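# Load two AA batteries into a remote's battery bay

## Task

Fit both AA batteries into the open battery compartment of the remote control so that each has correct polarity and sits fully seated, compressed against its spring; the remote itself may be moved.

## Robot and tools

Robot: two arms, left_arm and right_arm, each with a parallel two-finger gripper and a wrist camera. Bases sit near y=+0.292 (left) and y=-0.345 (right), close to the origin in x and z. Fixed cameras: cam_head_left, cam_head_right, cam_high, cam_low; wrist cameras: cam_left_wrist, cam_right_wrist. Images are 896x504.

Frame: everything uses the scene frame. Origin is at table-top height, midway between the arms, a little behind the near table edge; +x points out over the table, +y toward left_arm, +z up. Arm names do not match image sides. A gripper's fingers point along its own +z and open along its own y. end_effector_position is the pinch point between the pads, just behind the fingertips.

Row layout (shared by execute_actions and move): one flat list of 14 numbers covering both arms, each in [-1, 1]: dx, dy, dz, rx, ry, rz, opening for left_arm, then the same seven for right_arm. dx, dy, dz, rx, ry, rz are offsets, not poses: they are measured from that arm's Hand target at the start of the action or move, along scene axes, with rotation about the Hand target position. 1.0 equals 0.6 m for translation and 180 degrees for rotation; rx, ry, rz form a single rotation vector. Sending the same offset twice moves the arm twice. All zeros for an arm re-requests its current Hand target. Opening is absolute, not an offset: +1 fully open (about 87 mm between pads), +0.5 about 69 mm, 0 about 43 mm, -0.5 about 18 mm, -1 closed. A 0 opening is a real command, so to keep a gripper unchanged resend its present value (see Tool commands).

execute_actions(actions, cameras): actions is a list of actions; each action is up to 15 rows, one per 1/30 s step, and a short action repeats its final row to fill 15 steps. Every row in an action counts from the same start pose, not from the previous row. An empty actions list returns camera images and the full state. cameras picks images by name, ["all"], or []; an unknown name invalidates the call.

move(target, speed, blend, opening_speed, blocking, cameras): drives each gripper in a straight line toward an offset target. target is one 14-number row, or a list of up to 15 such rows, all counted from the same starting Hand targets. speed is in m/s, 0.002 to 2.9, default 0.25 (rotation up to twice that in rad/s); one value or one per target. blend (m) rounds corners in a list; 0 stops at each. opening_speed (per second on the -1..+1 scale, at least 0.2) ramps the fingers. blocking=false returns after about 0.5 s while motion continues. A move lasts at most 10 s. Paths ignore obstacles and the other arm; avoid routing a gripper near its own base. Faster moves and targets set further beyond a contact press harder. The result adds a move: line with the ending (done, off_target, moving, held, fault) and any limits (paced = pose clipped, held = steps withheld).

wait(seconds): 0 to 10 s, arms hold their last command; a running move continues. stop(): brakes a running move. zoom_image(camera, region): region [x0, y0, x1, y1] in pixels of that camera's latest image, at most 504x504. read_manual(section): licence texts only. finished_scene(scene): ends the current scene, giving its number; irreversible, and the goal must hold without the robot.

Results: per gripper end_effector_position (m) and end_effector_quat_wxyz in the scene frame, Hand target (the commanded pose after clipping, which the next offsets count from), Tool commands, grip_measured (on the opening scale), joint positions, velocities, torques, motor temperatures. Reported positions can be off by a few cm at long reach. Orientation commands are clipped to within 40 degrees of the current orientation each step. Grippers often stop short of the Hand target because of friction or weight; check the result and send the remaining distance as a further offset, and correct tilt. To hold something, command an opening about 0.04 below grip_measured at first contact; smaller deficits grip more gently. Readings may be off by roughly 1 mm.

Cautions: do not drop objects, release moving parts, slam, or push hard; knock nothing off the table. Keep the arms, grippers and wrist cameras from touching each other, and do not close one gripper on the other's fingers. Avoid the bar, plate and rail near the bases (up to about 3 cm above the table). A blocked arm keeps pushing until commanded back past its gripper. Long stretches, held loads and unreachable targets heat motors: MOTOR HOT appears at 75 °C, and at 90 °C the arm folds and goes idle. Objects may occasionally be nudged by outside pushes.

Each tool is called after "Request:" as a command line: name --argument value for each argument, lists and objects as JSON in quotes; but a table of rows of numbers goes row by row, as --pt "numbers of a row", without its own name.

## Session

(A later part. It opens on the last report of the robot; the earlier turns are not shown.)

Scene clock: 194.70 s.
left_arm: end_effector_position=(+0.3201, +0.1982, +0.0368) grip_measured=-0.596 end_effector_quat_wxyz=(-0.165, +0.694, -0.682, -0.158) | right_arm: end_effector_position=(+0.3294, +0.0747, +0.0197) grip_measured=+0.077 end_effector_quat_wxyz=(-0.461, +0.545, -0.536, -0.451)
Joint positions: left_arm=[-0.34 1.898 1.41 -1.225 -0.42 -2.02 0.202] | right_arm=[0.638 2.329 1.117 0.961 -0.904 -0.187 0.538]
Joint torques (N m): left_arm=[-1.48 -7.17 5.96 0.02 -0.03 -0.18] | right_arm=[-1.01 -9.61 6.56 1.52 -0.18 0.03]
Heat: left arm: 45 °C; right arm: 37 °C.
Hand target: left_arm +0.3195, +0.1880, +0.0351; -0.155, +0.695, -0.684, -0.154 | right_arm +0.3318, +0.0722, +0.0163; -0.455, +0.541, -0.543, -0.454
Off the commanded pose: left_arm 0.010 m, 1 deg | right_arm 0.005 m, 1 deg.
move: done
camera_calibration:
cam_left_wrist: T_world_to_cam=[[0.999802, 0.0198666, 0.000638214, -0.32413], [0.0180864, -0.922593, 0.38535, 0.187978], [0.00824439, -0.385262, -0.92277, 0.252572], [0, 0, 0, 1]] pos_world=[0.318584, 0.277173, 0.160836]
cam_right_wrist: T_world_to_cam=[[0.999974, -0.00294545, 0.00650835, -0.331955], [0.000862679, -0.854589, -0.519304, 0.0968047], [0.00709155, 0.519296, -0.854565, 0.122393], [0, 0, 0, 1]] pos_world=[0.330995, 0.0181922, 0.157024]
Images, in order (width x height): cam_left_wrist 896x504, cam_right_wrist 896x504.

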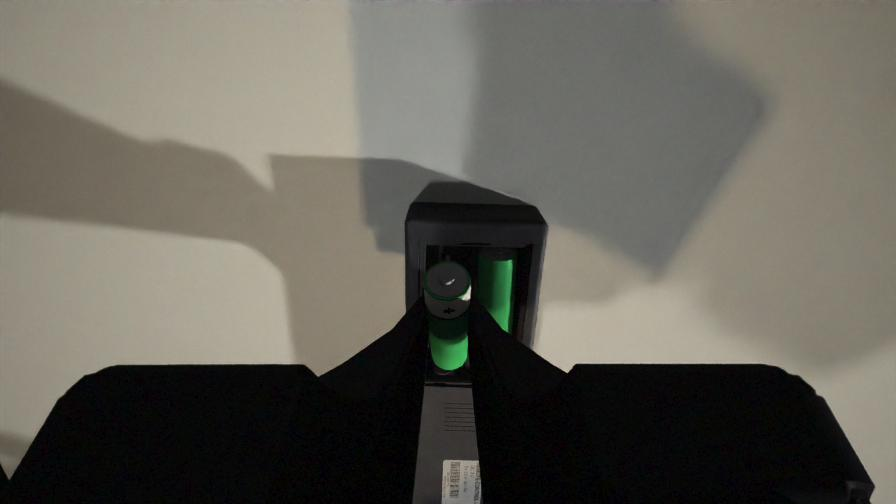

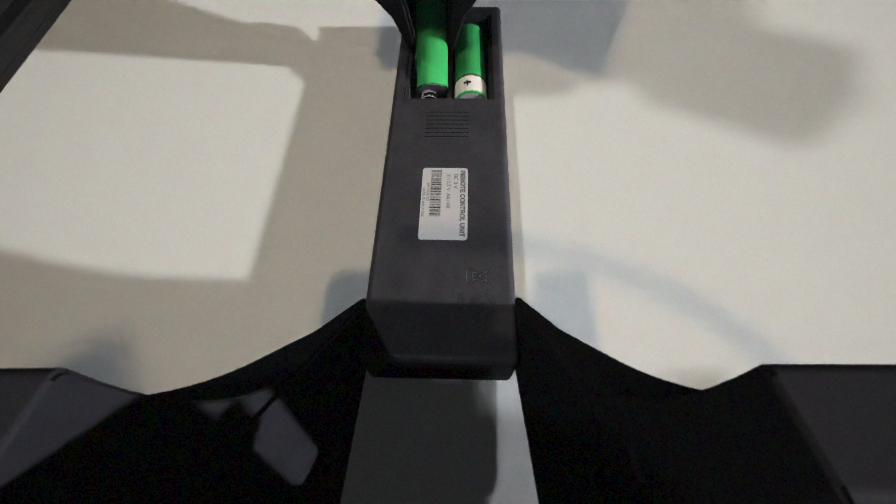

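Request:
move --pt "-0.002 -0.009 0.0 0 0 0 -0.74 0 0 0 0 0 0 -0.04" --pt "-0.002 -0.011 0.001 -0.067 0 0 -0.74 0 0 0 0 0 0 -0.04" --speed 0.08 --cameras '["cam_left_wrist","cam_right_wrist"]'

Request:
zoom_image --camera "cam_right_wrist" --region '[380, 0, 530, 110]'

Request:
zoom_image --camera "cam_left_wrist" --region '[340, 160, 560, 420]'

Scene clock: 198.53 s.
left_arm: end_effector_position=(+0.3202, +0.1969, +0.0360) grip_measured=-0.596 end_effector_quat_wxyz=(-0.112, +0.706, -0.690, -0.112) | right_arm: end_effector_position=(+0.3287, +0.0742, +0.0196) grip_measured=+0.077 end_effector_quat_wxyz=(-0.459, +0.545, -0.535, -0.453)
Joint positions: left_arm=[-0.271 1.848 1.358 -1.148 -0.292 -1.933 0.202] | right_arm=[0.637 2.329 1.117 0.959 -0.911 -0.187 0.538]
Joint torques (N m): left_arm=[-0.03 -9.13 3.73 0.61 0.69 0.15] | right_arm=[-0.81 -9.59 6.58 1.51 -0.12 0.03]
Heat: left arm: 45 °C; right arm: 37 °C.
Hand target: left_arm +0.3184, +0.1814, +0.0357; -0.082, +0.708, -0.697, -0.081 | right_arm +0.3318, +0.0722, +0.0163; -0.455, +0.541, -0.543, -0.454
Off the commanded pose: left_arm 0.016 m, 5 deg | right_arm 0.005 m, 1 deg.
move: off_target (left_arm)
camera_calibration:
cam_left_wrist: T_world_to_cam=[[0.999638, 0.0252233, -0.00937376, -0.324752], [0.0264613, -0.858175, 0.512674, 0.167117], [0.004887, -0.512737, -0.858532, 0.275178], [0, 0, 0, 1]] pos_world=[0.318868, 0.292701, 0.147528]
cam_right_wrist: T_world_to_cam=[[0.99999, 0.00210601, 0.00395405, -0.331562], [0.00385329, -0.854548, -0.519359, 0.0953464], [0.00228515, 0.519369, -0.854547, 0.12415], [0, 0, 0, 1]] pos_world=[0.330907, 0.0176966, 0.156922]
Images, in order (width x height): cam_left_wrist 896x504, cam_right_wrist 896x504.

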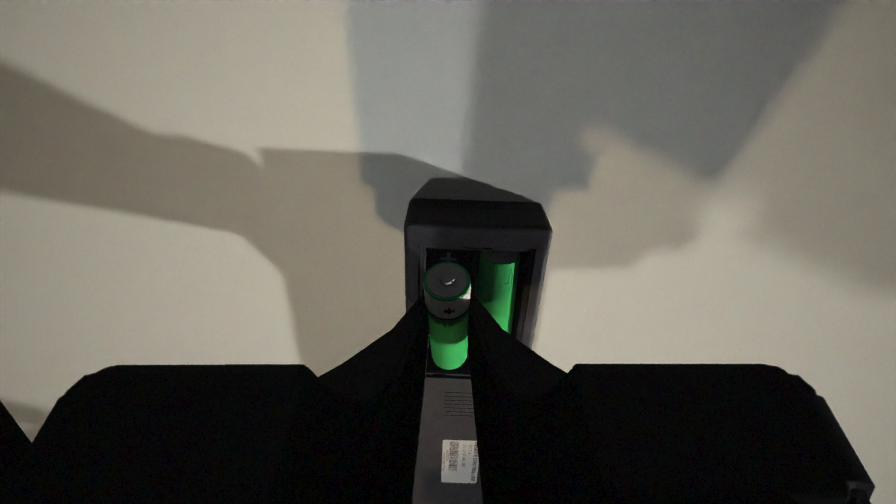

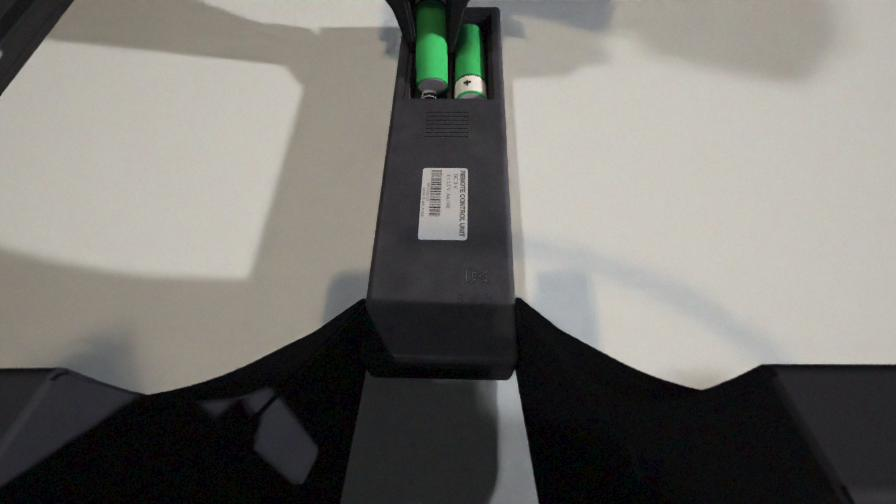

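Scaled by 3.360 from the camera's 896x504 image, which has a finer 1280x720 frame.

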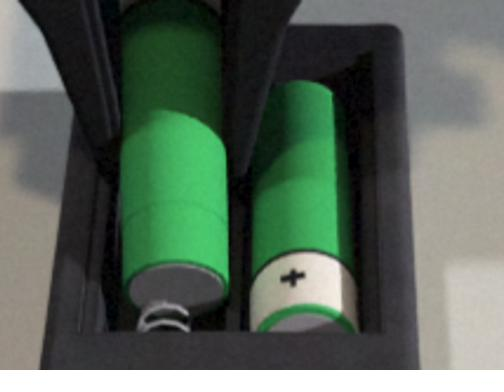

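Scaled by 1.938 from the camera's 896x504 image, which has a finer 1280x720 frame.

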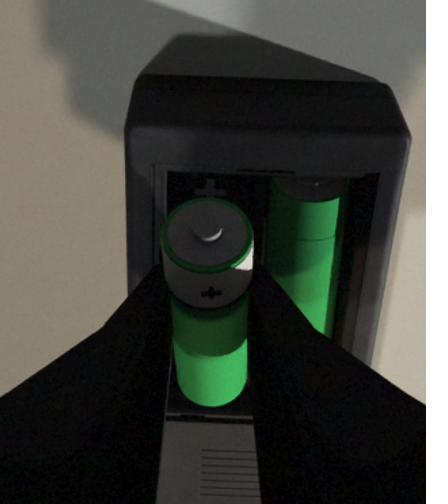

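Request:
move --target '[-0.002,-0.02,0.0,0,0,0,-0.74,0,0,0,0,0,0,-0.04]' --speed 0.08 --cameras '["cam_left_wrist","cam_right_wrist"]'

Request:
zoom_image --camera "cam_right_wrist" --region '[380, 0, 530, 110]'

Request:
zoom_image --camera "cam_left_wrist" --region '[340, 160, 560, 420]'

Scene clock: 199.63 s.
left_arm: end_effector_position=(+0.3200, +0.1950, +0.0360) grip_measured=-0.596 end_effector_quat_wxyz=(-0.113, +0.707, -0.689, -0.111) | right_arm: end_effector_position=(+0.3288, +0.0736, +0.0197) grip_measured=+0.077 end_effector_quat_wxyz=(-0.458, +0.546, -0.535, -0.454)
Joint positions: left_arm=[-0.277 1.848 1.358 -1.148 -0.291 -1.941 0.202] | right_arm=[0.635 2.329 1.117 0.958 -0.916 -0.187 0.538]
Joint torques (N m): left_arm=[-2.62 -8.29 4.9 0.49 0.72 -0.13] | right_arm=[-0.61 -9.58 6.52 1.54 -0.08 0.03]
Heat: left arm: 45 °C; right arm: 37 °C.
Hand target: left_arm +0.3172, +0.1695, +0.0357; -0.082, +0.708, -0.697, -0.081 | right_arm +0.3318, +0.0722, +0.0163; -0.455, +0.541, -0.543, -0.454
Off the commanded pose: left_arm 0.026 m, 5 deg | right_arm 0.005 m, 1 deg.
move: off_target (left_arm)
camera_calibration:
cam_left_wrist: T_world_to_cam=[[0.999598, 0.0274775, -0.00701555, -0.324995], [0.0271829, -0.857856, 0.513171, 0.165196], [0.00808235, -0.513156, -0.858258, 0.273323], [0, 0, 0, 1]] pos_world=[0.318164, 0.290901, 0.147528]
cam_right_wrist: T_world_to_cam=[[0.999987, 0.00425146, 0.00291776, -0.331738], [0.00514862, -0.854283, -0.519782, 0.0944317], [0.000282754, 0.51979, -0.854294, 0.125213], [0, 0, 0, 1]] pos_world=[0.331212, 0.0169974, 0.157021]
Images, in order (width x height): cam_left_wrist 896x504, cam_right_wrist 896x504.

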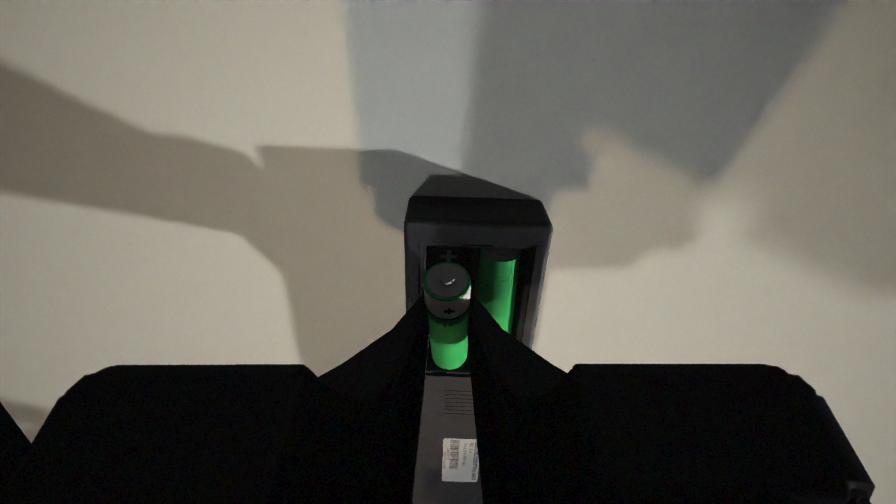

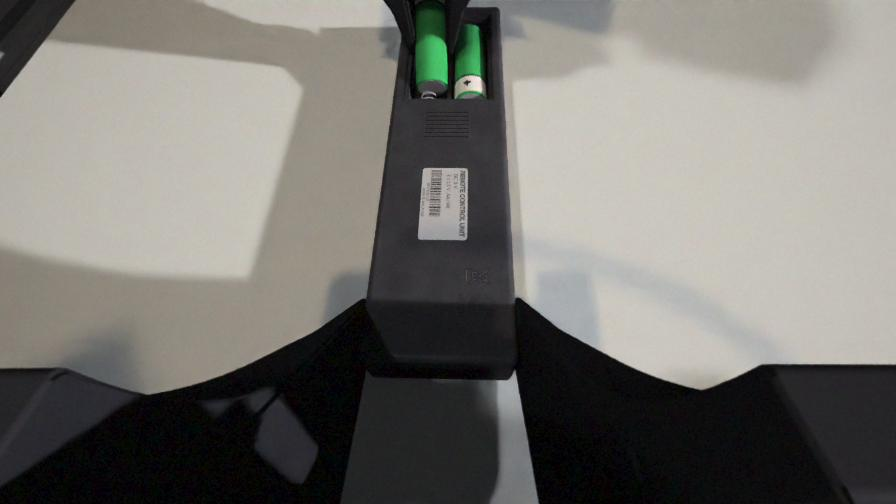

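Scaled by 3.360 from the camera's 896x504 image, which has a finer 1280x720 frame.

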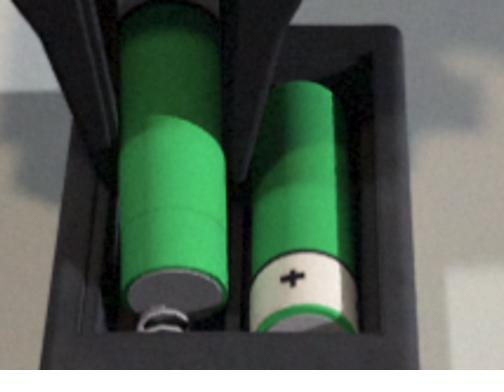

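Scaled by 1.938 from the camera's 896x504 image, which has a finer 1280x720 frame.

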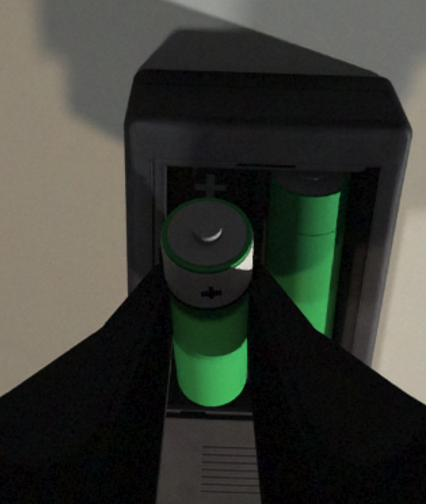

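Request:
move --pt "-0.002 -0.016 0.0 0 0 0 -0.74 0 0 0 0 0 0 -0.04" --pt "-0.002 -0.018 -0.015 -0.05 0 0 -0.74 0 0 0 0 0 0 -0.04" --speed 0.08 --cameras '["cam_left_wrist","cam_right_wrist"]'

Request:
zoom_image --camera "cam_right_wrist" --region '[380, 0, 530, 110]'

Request:
zoom_image --camera "cam_left_wrist" --region '[340, 160, 560, 420]'

Scene clock: 202.77 s.
left_arm: end_effector_position=(+0.3194, +0.1907, +0.0352) grip_measured=-0.596 end_effector_quat_wxyz=(-0.085, +0.716, -0.690, -0.073) | right_arm: end_effector_position=(+0.3296, +0.0715, +0.0196) grip_measured=+0.077 end_effector_quat_wxyz=(-0.458, +0.548, -0.532, -0.454)
Joint positions: left_arm=[-0.244 1.808 1.305 -1.083 -0.208 -1.91 0.202] | right_arm=[0.629 2.329 1.117 0.955 -0.927 -0.196 0.538]
Joint torques (N m): left_arm=[-1.28 -7.1 3.15 1.05 1.43 0.1] | right_arm=[-0.02 -9.55 6.53 1.54 0.01 0.12]
Heat: left arm: 44 °C; right arm: 37 °C.
Hand target: left_arm +0.3158, +0.1586, +0.0266; -0.026, +0.712, -0.701, -0.027 | right_arm +0.3318, +0.0723, +0.0163; -0.455, +0.541, -0.543, -0.454
Off the commanded pose: left_arm 0.033 m, 9 deg | right_arm 0.004 m, 2 deg.
move: off_target (left_arm)
camera_calibration:
cam_left_wrist: T_world_to_cam=[[0.999305, 0.0367193, 0.00640314, -0.326406], [0.0258077, -0.805572, 0.591936, 0.149575], [0.0268936, -0.591359, -0.80596, 0.277416], [0, 0, 0, 1]] pos_world=[0.314858, 0.296531, 0.137137]
cam_right_wrist: T_world_to_cam=[[0.99992, 0.0103021, 0.00740432, -0.333097], [0.01265, -0.85409, -0.519972, 0.0901267], [0.000967125, 0.520024, -0.854151, 0.125967], [0, 0, 0, 1]] pos_world=[0.331808, 0.0149022, 0.156924]
Images, in order (width x height): cam_left_wrist 896x504, cam_right_wrist 896x504.

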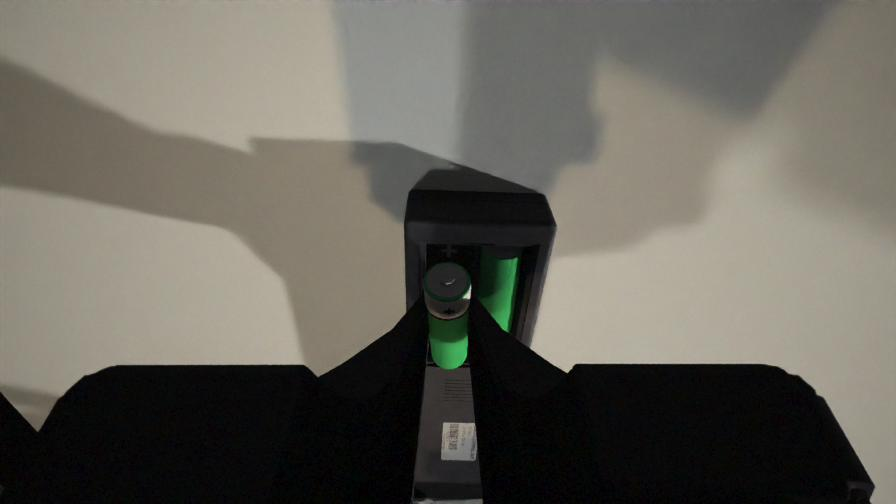

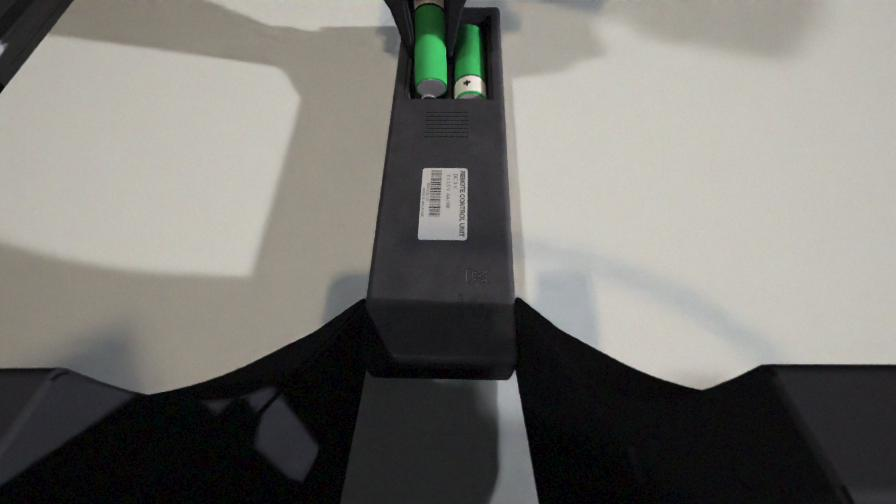

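Scaled by 3.360 from the camera's 896x504 image, which has a finer 1280x720 frame.

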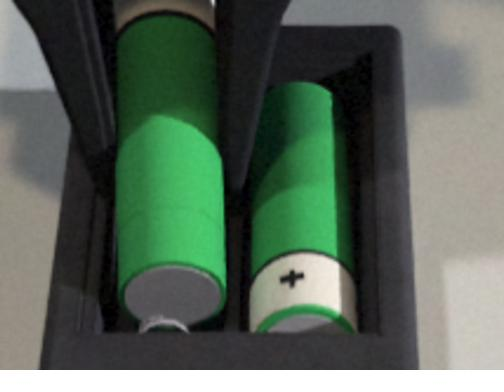

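Scaled by 1.938 from the camera's 896x504 image, which has a finer 1280x720 frame.

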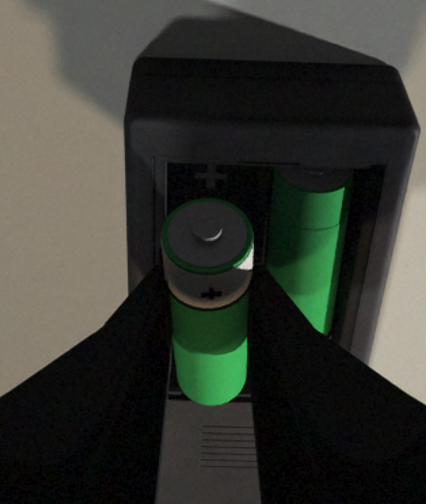

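Request:
move --target '[-0.001,0.0,-0.008,-0.06,0,0,-0.74,0,0,0,0,0,0,-0.04]' --speed 0.08 --cameras '["cam_left_wrist","cam_right_wrist"]'

Request:
zoom_image --camera "cam_right_wrist" --region '[380, 0, 530, 110]'

Request:
zoom_image --camera "cam_left_wrist" --region '[340, 160, 560, 420]'

Scene clock: 205.77 s.
left_arm: end_effector_position=(+0.3203, +0.1859, +0.0338) grip_measured=-0.596 end_effector_quat_wxyz=(-0.008, +0.723, -0.691, +0.008) | right_arm: end_effector_position=(+0.3301, +0.0710, +0.0196) grip_measured=+0.077 end_effector_quat_wxyz=(-0.459, +0.548, -0.532, -0.454)
Joint positions: left_arm=[-0.139 1.761 1.218 -0.968 0.008 -1.809 0.202] | right_arm=[0.627 2.329 1.117 0.955 -0.927 -0.196 0.538]
Joint torques (N m): left_arm=[-1.8 -5.34 2.48 1.2 1.27 0.08] | right_arm=[0.17 -9.58 6.53 1.55 0.02 0.15]
Heat: left arm: 44 °C; right arm: 38 °C.
Hand target: left_arm +0.3153, +0.1587, +0.0218; +0.041, +0.711, -0.700, +0.040 | right_arm +0.3319, +0.0722, +0.0163; -0.455, +0.541, -0.543, -0.454
Off the commanded pose: left_arm 0.030 m, 7 deg | right_arm 0.004 m, 2 deg.
move: off_target (left_arm)
camera_calibration:
cam_left_wrist: T_world_to_cam=[[0.998948, 0.0450559, 0.0085245, -0.328702], [0.0230914, -0.654884, 0.755377, 0.113855], [0.0396167, -0.754385, -0.655235, 0.294572], [0, 0, 0, 1]] pos_world=[0.314057, 0.311593, 0.109813]
cam_right_wrist: T_world_to_cam=[[0.999931, 0.00913641, 0.00739863, -0.333477], [0.0116512, -0.854145, -0.519904, 0.0900158], [0.00156944, 0.519954, -0.854193, 0.126034], [0, 0, 0, 1]] pos_world=[0.332207, 0.0144013, 0.156924]
Images, in order (width x height): cam_left_wrist 896x504, cam_right_wrist 896x504.

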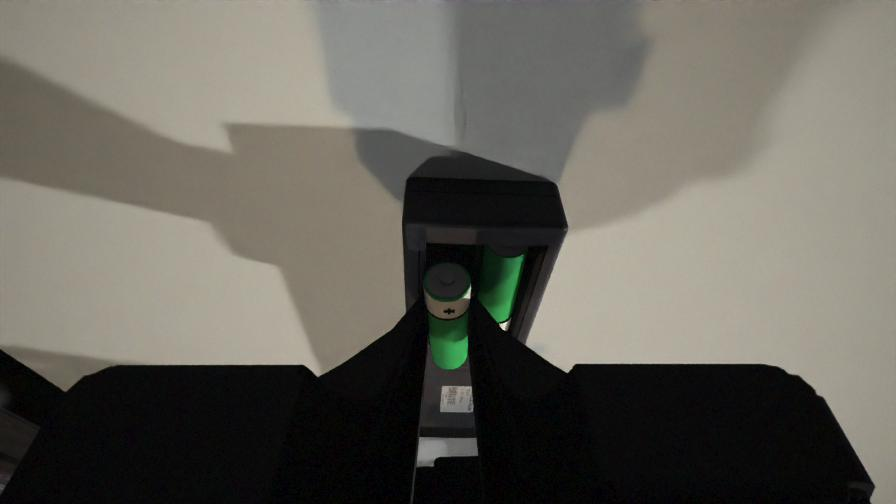

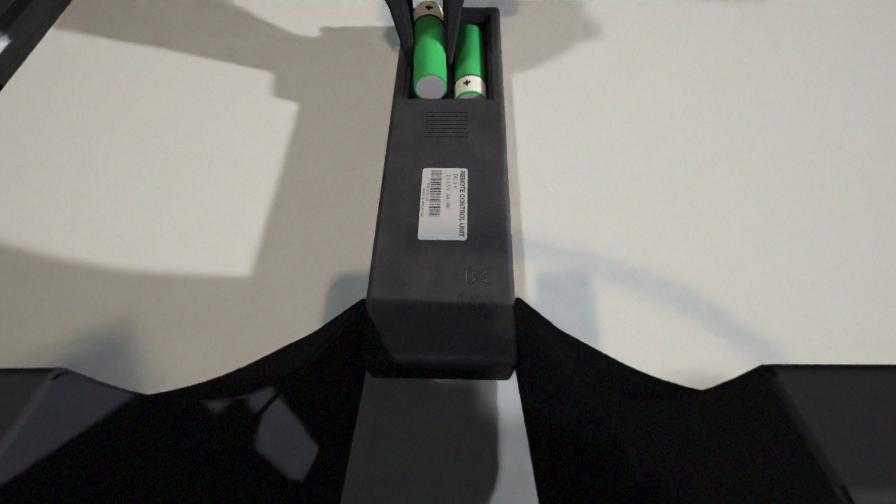

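Scaled by 3.360 from the camera's 896x504 image, which has a finer 1280x720 frame.

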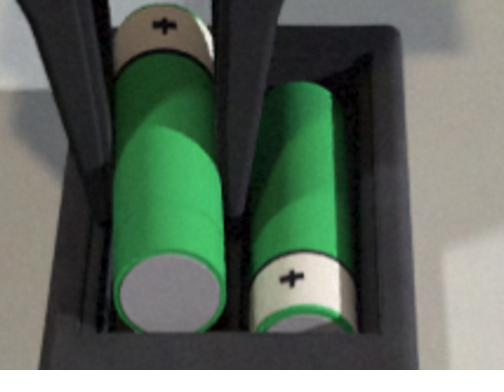

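Scaled by 1.938 from the camera's 896x504 image, which has a finer 1280x720 frame.

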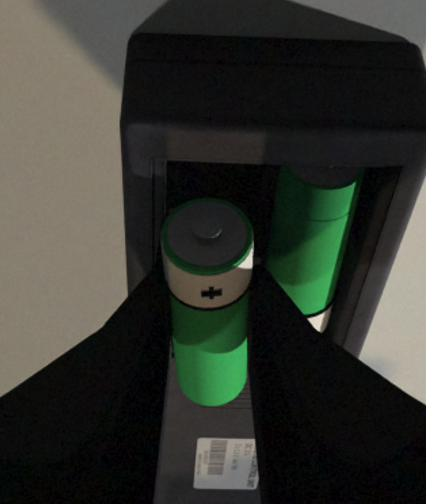

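Request:
move --pt "0.003 0.045 0.045 0.0 0 0 -0.72 0 0 0 0 0 0 -0.04" --pt "0.003 0.090 0.045 0.108 0 0 -0.72 0 0 0 0 0 0 -0.04" --speed 0.1 --cameras '["cam_left_wrist","cam_right_wrist"]'

Request:
zoom_image --camera "cam_right_wrist" --region '[380, 0, 530, 110]'

Request:
zoom_image --camera "cam_left_wrist" --region '[340, 160, 560, 420]'

Scene clock: 210.23 s.
left_arm: end_effector_position=(+0.3180, +0.2112, +0.0479) grip_measured=-0.596 end_effector_quat_wxyz=(-0.075, +0.708, -0.699, -0.067) | right_arm: end_effector_position=(+0.3303, +0.0709, +0.0195) grip_measured=+0.077 end_effector_quat_wxyz=(-0.458, +0.546, -0.535, -0.454)
Joint positions: left_arm=[-0.169 1.767 1.303 -1.103 -0.186 -1.808 0.202] | right_arm=[0.627 2.329 1.117 0.955 -0.925 -0.191 0.538]
Joint torques (N m): left_arm=[-0.64 -6.65 6.32 0.13 -0.42 -0.18] | right_arm=[0.1 -9.62 6.57 1.55 0.01 0.07]
Heat: left arm: 44 °C; right arm: 38 °C.
Hand target: left_arm +0.3171, +0.2126, +0.0488; -0.079, +0.708, -0.697, -0.079 | right_arm +0.3319, +0.0722, +0.0163; -0.455, +0.541, -0.543, -0.454
Off the commanded pose: left_arm 0.002 m, 2 deg | right_arm 0.004 m, 1 deg.
move: done
camera_calibration:
cam_left_wrist: T_world_to_cam=[[0.999924, 0.0123082, -0.00101906, -0.320558], [0.0103764, -0.79249, 0.609797, 0.15996], [0.00669794, -0.609761, -0.792557, 0.309453], [0, 0, 0, 1]] pos_world=[0.316801, 0.319404, 0.14739]
cam_right_wrist: T_world_to_cam=[[0.999979, 0.00605575, 0.00225286, -0.33335], [0.00634502, -0.854534, -0.519357, 0.0916725], [-0.00121995, 0.51936, -0.854555, 0.126802], [0, 0, 0, 1]] pos_world=[0.332916, 0.0145003, 0.156721]
Images, in order (width x height): cam_left_wrist 896x504, cam_right_wrist 896x504.

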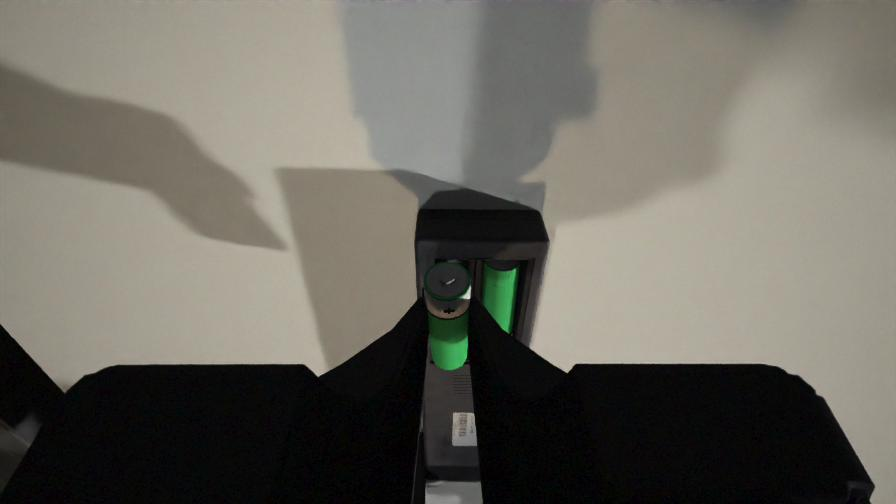

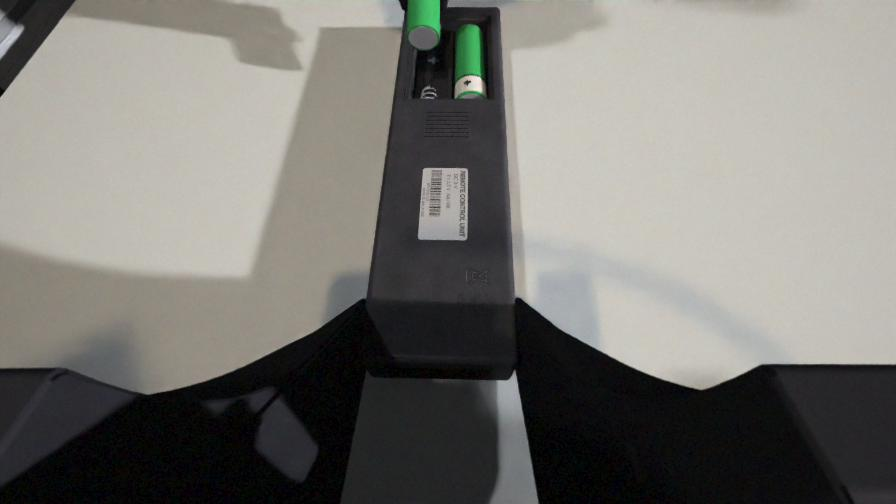

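Scaled by 3.360 from the camera's 896x504 image, which has a finer 1280x720 frame.

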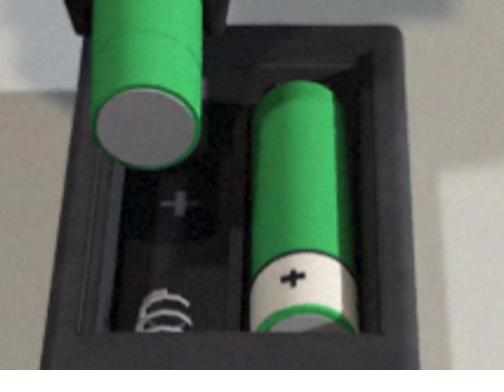

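Scaled by 1.938 from the camera's 896x504 image, which has a finer 1280x720 frame.

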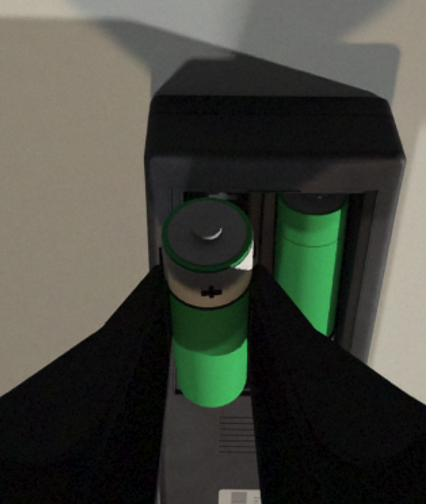

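Request:
move --pt "0.006 0.0 0.0 0 0 0 -0.72 0 0 0 0 0 0 -0.04" --pt "0.005 0.0 -0.026 0 0 0 -0.72 0 0 0 0 0 0 -0.04" --speed 0.08 --cameras '["cam_left_wrist","cam_right_wrist"]'

Request:
zoom_image --camera "cam_right_wrist" --region '[380, 0, 530, 110]'

Request:
zoom_image --camera "cam_left_wrist" --region '[340, 160, 560, 420]'

Scene clock: 212.00 s.
left_arm: end_effector_position=(+0.3199, +0.2111, +0.0376) grip_measured=-0.596 end_effector_quat_wxyz=(-0.072, +0.707, -0.700, -0.073) | right_arm: end_effector_position=(+0.3303, +0.0709, +0.0195) grip_measured=+0.077 end_effector_quat_wxyz=(-0.458, +0.546, -0.535, -0.454)
Joint positions: left_arm=[-0.169 1.797 1.299 -1.083 -0.187 -1.808 0.202] | right_arm=[0.627 2.329 1.117 0.955 -0.925 -0.191 0.538]
Joint torques (N m): left_arm=[-0.53 -6.99 4.36 0.53 -0.38 -0.16] | right_arm=[0.08 -9.58 6.6 1.55 0.03 0.06]
Heat: left arm: 44 °C; right arm: 38 °C.
Hand target: left_arm +0.3201, +0.2126, +0.0332; -0.079, +0.708, -0.697, -0.079 | right_arm +0.3319, +0.0722, +0.0163; -0.455, +0.541, -0.543, -0.454
Off the commanded pose: left_arm 0.005 m, 1 deg | right_arm 0.004 m, 1 deg.
move: done
camera_calibration:
cam_left_wrist: T_world_to_cam=[[0.999824, 0.0124143, -0.0140703, -0.321957], [0.0184041, -0.794969, 0.606371, 0.164279], [-0.00365779, -0.606523, -0.795058, 0.304052], [0, 0, 0, 1]] pos_world=[0.319989, 0.319008, 0.137594]
cam_right_wrist: T_world_to_cam=[[0.999979, 0.00605575, 0.00225286, -0.33335], [0.00634502, -0.854534, -0.519357, 0.0916725], [-0.00121995, 0.51936, -0.854555, 0.126802], [0, 0, 0, 1]] pos_world=[0.332916, 0.0145003, 0.156721]
Images, in order (width x height): cam_left_wrist 896x504, cam_right_wrist 896x504.

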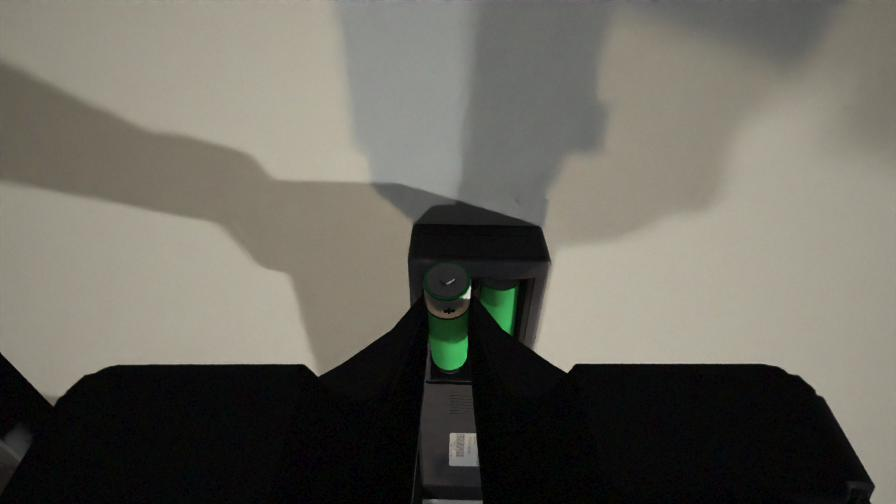

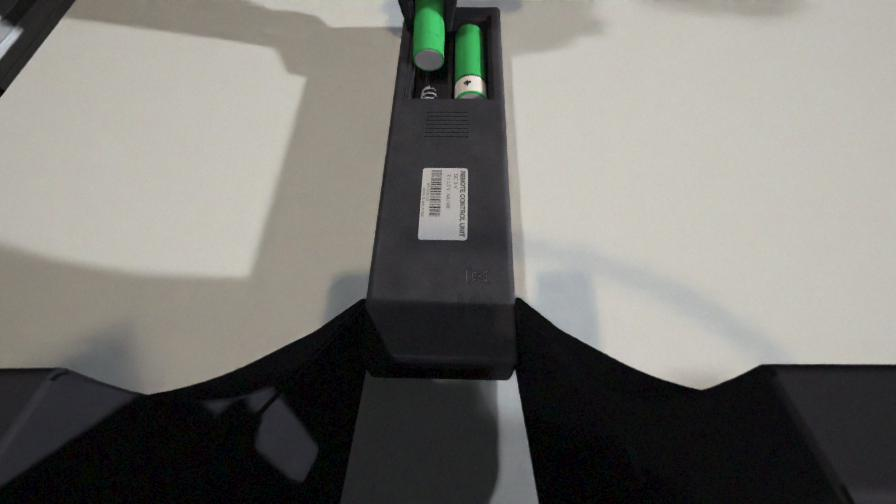

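Scaled by 3.360 from the camera's 896x504 image, which has a finer 1280x720 frame.

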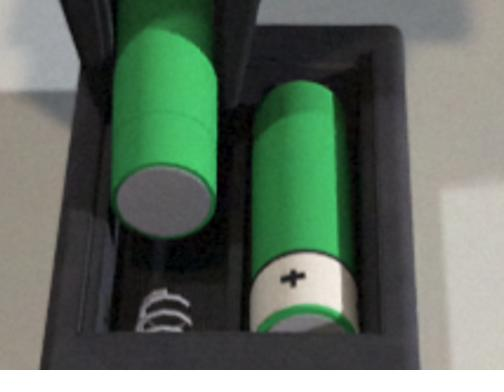

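Scaled by 1.938 from the camera's 896x504 image, which has a finer 1280x720 frame.

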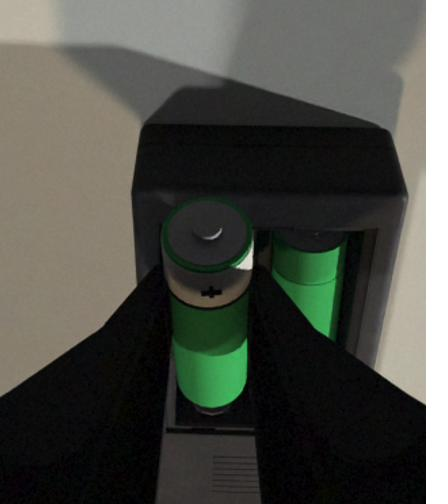

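Request:
move --pt "0.0 0.0 -0.006 0 0 0 -0.70 0 0 0 0 0 0 -0.04" --pt "0.0 0.0 -0.006 0 0 0 -0.5 0 0 0 0 0 0 -0.04" --speed 0.05 --opening_speed 0.25 --cameras '["cam_left_wrist","cam_right_wrist"]'

Request:
zoom_image --camera "cam_right_wrist" --region '[380, 0, 530, 110]'

Request:
zoom_image --camera "cam_left_wrist" --region '[340, 160, 560, 420]'

Scene clock: 214.67 s.
left_arm: end_effector_position=(+0.3221, +0.2111, +0.0358) grip_measured=-0.500 end_effector_quat_wxyz=(-0.076, +0.708, -0.699, -0.069) | right_arm: end_effector_position=(+0.3303, +0.0709, +0.0195) grip_measured=+0.077 end_effector_quat_wxyz=(-0.458, +0.546, -0.535, -0.454)
Joint positions: left_arm=[-0.169 1.797 1.292 -1.064 -0.189 -1.808 0.25] | right_arm=[0.627 2.329 1.117 0.955 -0.925 -0.191 0.538]
Joint torques (N m): left_arm=[-0.53 -6.75 4.21 0.51 -0.35 -0.14] | right_arm=[0.09 -9.61 6.53 1.57 0 0.07]
Heat: left arm: 44 °C; right arm: 38 °C.
Hand target: left_arm +0.3202, +0.2126, +0.0296; -0.079, +0.708, -0.697, -0.079 | right_arm +0.3319, +0.0722, +0.0163; -0.455, +0.541, -0.543, -0.454
Off the commanded pose: left_arm 0.007 m, 1 deg | right_arm 0.004 m, 1 deg.
move: done
camera_calibration:
cam_left_wrist: T_world_to_cam=[[0.999911, 0.0129394, -0.00310032, -0.324775], [0.0121673, -0.794894, 0.606627, 0.167274], [0.00538496, -0.606611, -0.794981, 0.299601], [0, 0, 0, 1]] pos_world=[0.321098, 0.318908, 0.135697]
cam_right_wrist: T_world_to_cam=[[0.999979, 0.00605575, 0.00225286, -0.33335], [0.00634502, -0.854534, -0.519357, 0.0916725], [-0.00121995, 0.51936, -0.854555, 0.126802], [0, 0, 0, 1]] pos_world=[0.332916, 0.0145003, 0.156721]
Images, in order (width x height): cam_left_wrist 896x504, cam_right_wrist 896x504.

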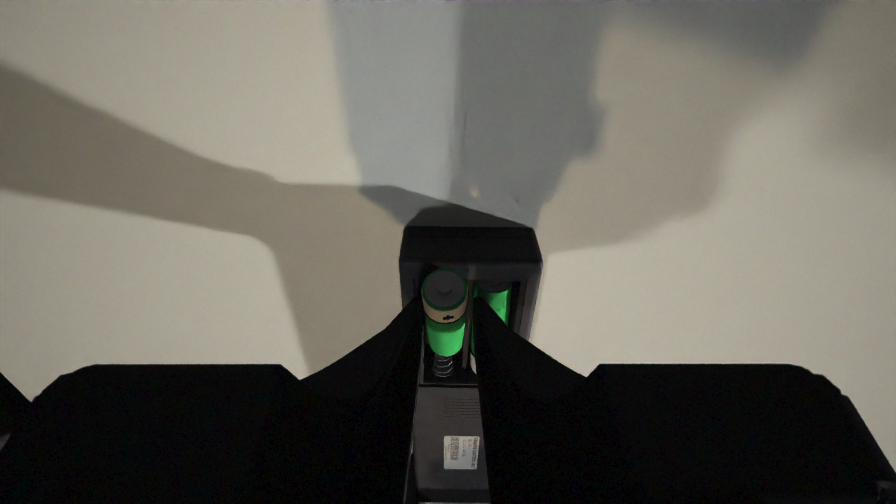

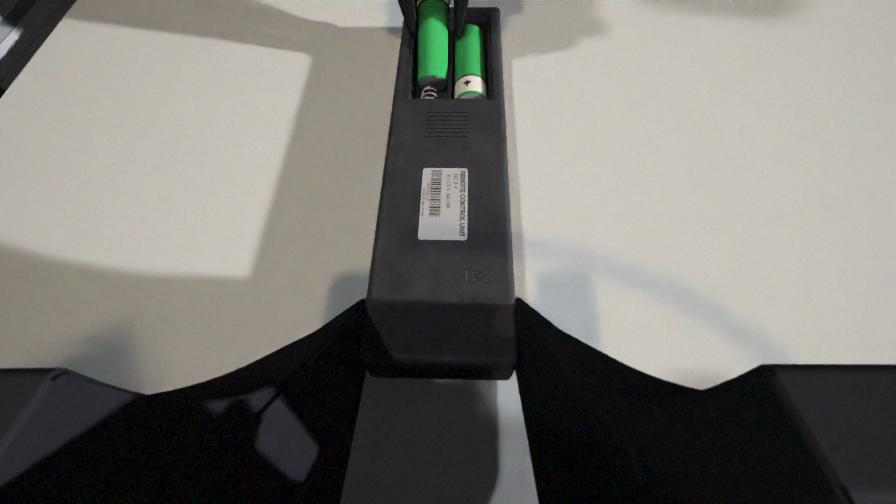

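Scaled by 3.360 from the camera's 896x504 image, which has a finer 1280x720 frame.

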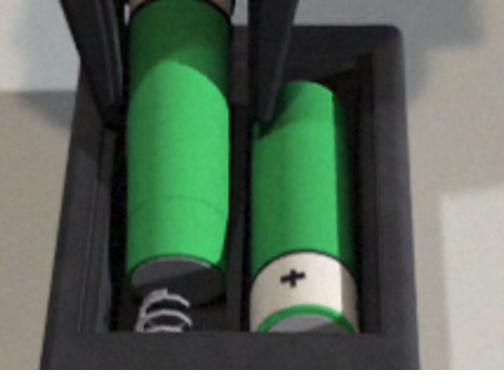

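Scaled by 1.938 from the camera's 896x504 image, which has a finer 1280x720 frame.

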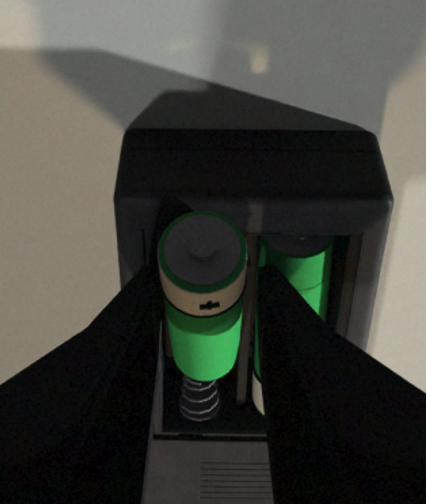

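Request:
move --pt "-0.001 0.0 0.014 0 0 0 -0.5 0 0 0 0 0 0 -0.04" --pt "-0.003 0.024 0.018 0.01 0 0 -0.5 0 0 0 0 0 0 -0.04" --pt "-0.003 0.024 0.002 0.01 0 0 -0.5 0 0 0 0 0 0 -0.04" --speed 0.08 --cameras '["cam_left_wrist","cam_right_wrist"]'

Request:
zoom_image --camera "cam_right_wrist" --region '[380, 0, 530, 110]'

Request:
zoom_image --camera "cam_left_wrist" --region '[340, 160, 560, 420]'

Scene clock: 216.83 s.
left_arm: end_effector_position=(+0.3214, +0.2165, +0.0353) grip_measured=-0.500 end_effector_quat_wxyz=(-0.081, +0.708, -0.697, -0.076) | right_arm: end_effector_position=(+0.3306, +0.0709, +0.0195) grip_measured=+0.077 end_effector_quat_wxyz=(-0.458, +0.546, -0.535, -0.454)
Joint positions: left_arm=[-0.163 1.797 1.29 -1.069 -0.207 -1.806 0.25] | right_arm=[0.627 2.329 1.117 0.955 -0.923 -0.191 0.538]
Joint torques (N m): left_arm=[1.24 -7.72 3.34 0.51 -0.52 0.1] | right_arm=[0.06 -9.65 6.48 1.55 0 0.07]
Heat: left arm: 44 °C; right arm: 38 °C.
Hand target: left_arm +0.3183, +0.2271, +0.0308; -0.090, +0.707, -0.696, -0.090 | right_arm +0.3319, +0.0722, +0.0163; -0.455, +0.541, -0.543, -0.454
Off the commanded pose: left_arm 0.012 m, 2 deg | right_arm 0.004 m, 1 deg.
move: off_target (left_arm)
camera_calibration:
cam_left_wrist: T_world_to_cam=[[0.999852, 0.0162651, -0.00566471, -0.324708], [0.0164645, -0.806076, 0.591583, 0.173441], [0.00505598, -0.591589, -0.806224, 0.299766], [0, 0, 0, 1]] pos_world=[0.320289, 0.322426, 0.137234]
cam_right_wrist: T_world_to_cam=[[0.999987, 0.00416786, 0.0028639, -0.333618], [0.00504906, -0.854542, -0.519358, 0.0921539], [0.000282716, 0.519366, -0.854552, 0.126388], [0, 0, 0, 1]] pos_world=[0.333112, 0.0144985, 0.156821]
Images, in order (width x height): cam_left_wrist 896x504, cam_right_wrist 896x504.

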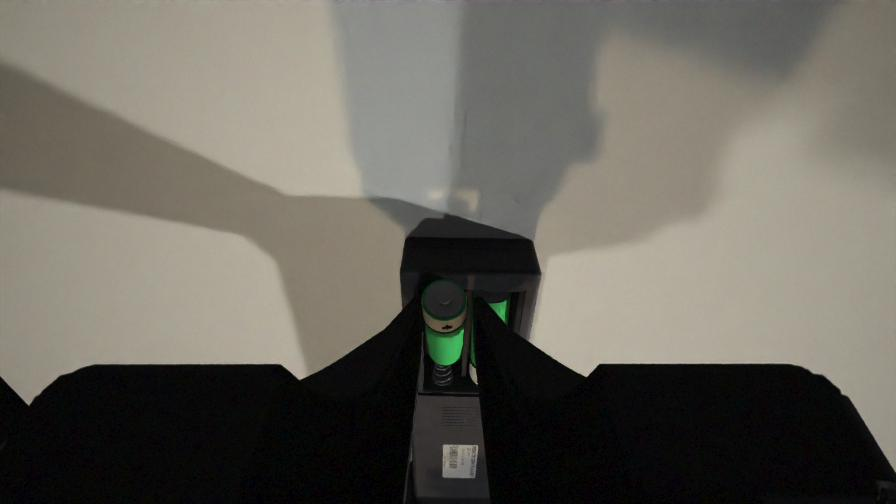

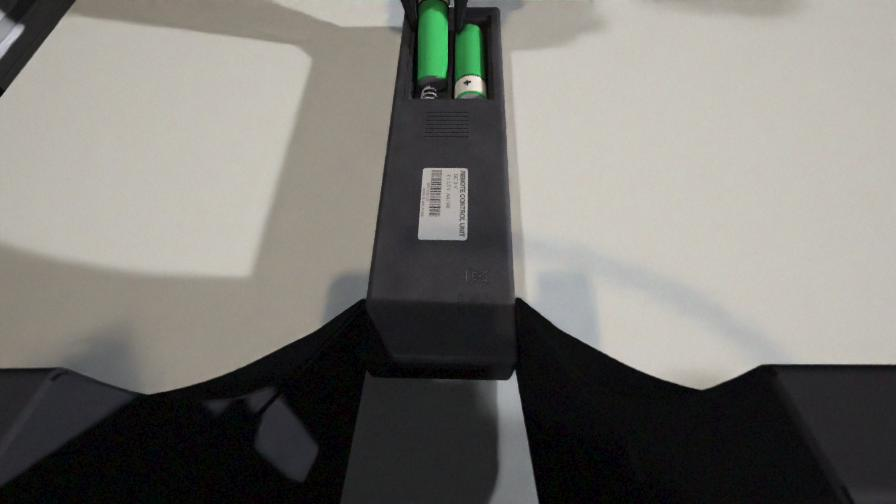

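Scaled by 3.360 from the camera's 896x504 image, which has a finer 1280x720 frame.

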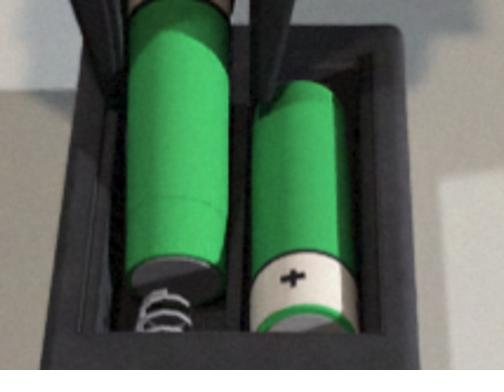

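Scaled by 1.938 from the camera's 896x504 image, which has a finer 1280x720 frame.

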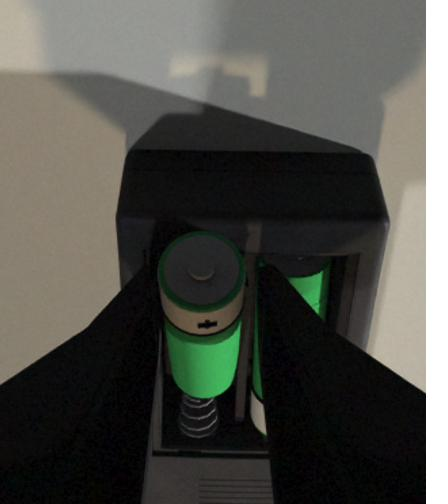

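Request:
move --pt "-0.003 0.0 0.022 0.01 0 0 -0.5 0 0 0 0 0 0 -0.04" --pt "-0.003 0.008 0.022 0.01 0 0 -0.5 0 0 0 0 0 0 -0.04" --pt "-0.003 0.008 0.002 0.01 0 0 -0.5 0 0 0 0 0 0 -0.04" --speed 0.08 --cameras '["cam_left_wrist","cam_right_wrist"]'

Request:
zoom_image --camera "cam_left_wrist" --region '[340, 160, 560, 420]'

Scene clock: 218.70 s.
left_arm: end_effector_position=(+0.3210, +0.2234, +0.0355) grip_measured=-0.500 end_effector_quat_wxyz=(-0.095, +0.706, -0.696, -0.089) | right_arm: end_effector_position=(+0.3306, +0.0709, +0.0195) grip_measured=+0.077 end_effector_quat_wxyz=(-0.458, +0.546, -0.535, -0.454)
Joint positions: left_arm=[-0.163 1.796 1.289 -1.076 -0.243 -1.806 0.25] | right_arm=[0.627 2.329 1.117 0.955 -0.923 -0.191 0.538]
Joint torques (N m): left_arm=[0.9 -8.08 3.19 0.47 -0.48 0.04] | right_arm=[0.13 -9.58 6.64 1.57 0 0.07]
Heat: left arm: 44 °C; right arm: 38 °C.
Hand target: left_arm +0.3165, +0.2319, +0.0320; -0.102, +0.705, -0.694, -0.101 | right_arm +0.3319, +0.0722, +0.0163; -0.455, +0.541, -0.543, -0.454
Off the commanded pose: left_arm 0.010 m, 2 deg | right_arm 0.004 m, 1 deg.
move: done
camera_calibration:
cam_left_wrist: T_world_to_cam=[[0.999883, 0.0148169, -0.00392255, -0.324124], [0.0144647, -0.82755, 0.561205, 0.1854], [0.00506918, -0.561196, -0.827667, 0.297981], [0, 0, 0, 1]] pos_world=[0.319893, 0.325456, 0.14131]
cam_right_wrist: T_world_to_cam=[[0.999987, 0.00416786, 0.0028639, -0.333618], [0.00504906, -0.854542, -0.519358, 0.0921539], [0.000282716, 0.519366, -0.854552, 0.126388], [0, 0, 0, 1]] pos_world=[0.333112, 0.0144985, 0.156821]
Images, in order (width x height): cam_left_wrist 896x504, cam_right_wrist 896x504.

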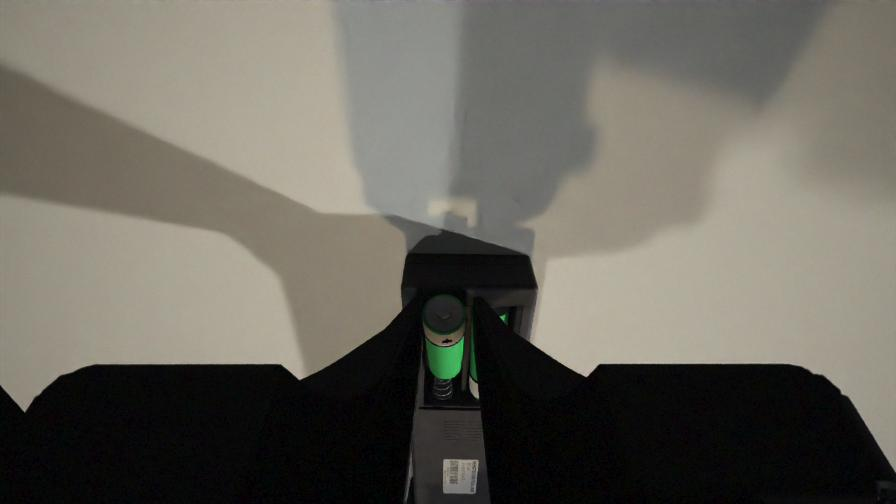

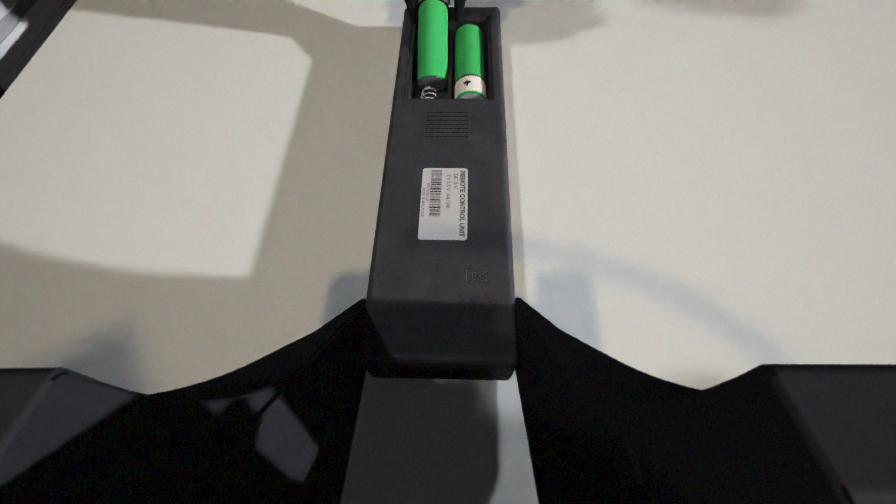

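Scaled by 1.938 from the camera's 896x504 image, which has a finer 1280x720 frame.

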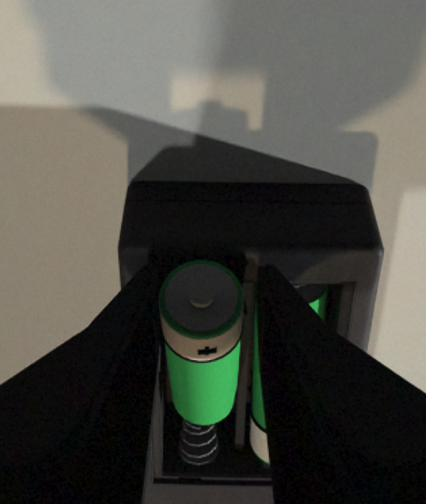

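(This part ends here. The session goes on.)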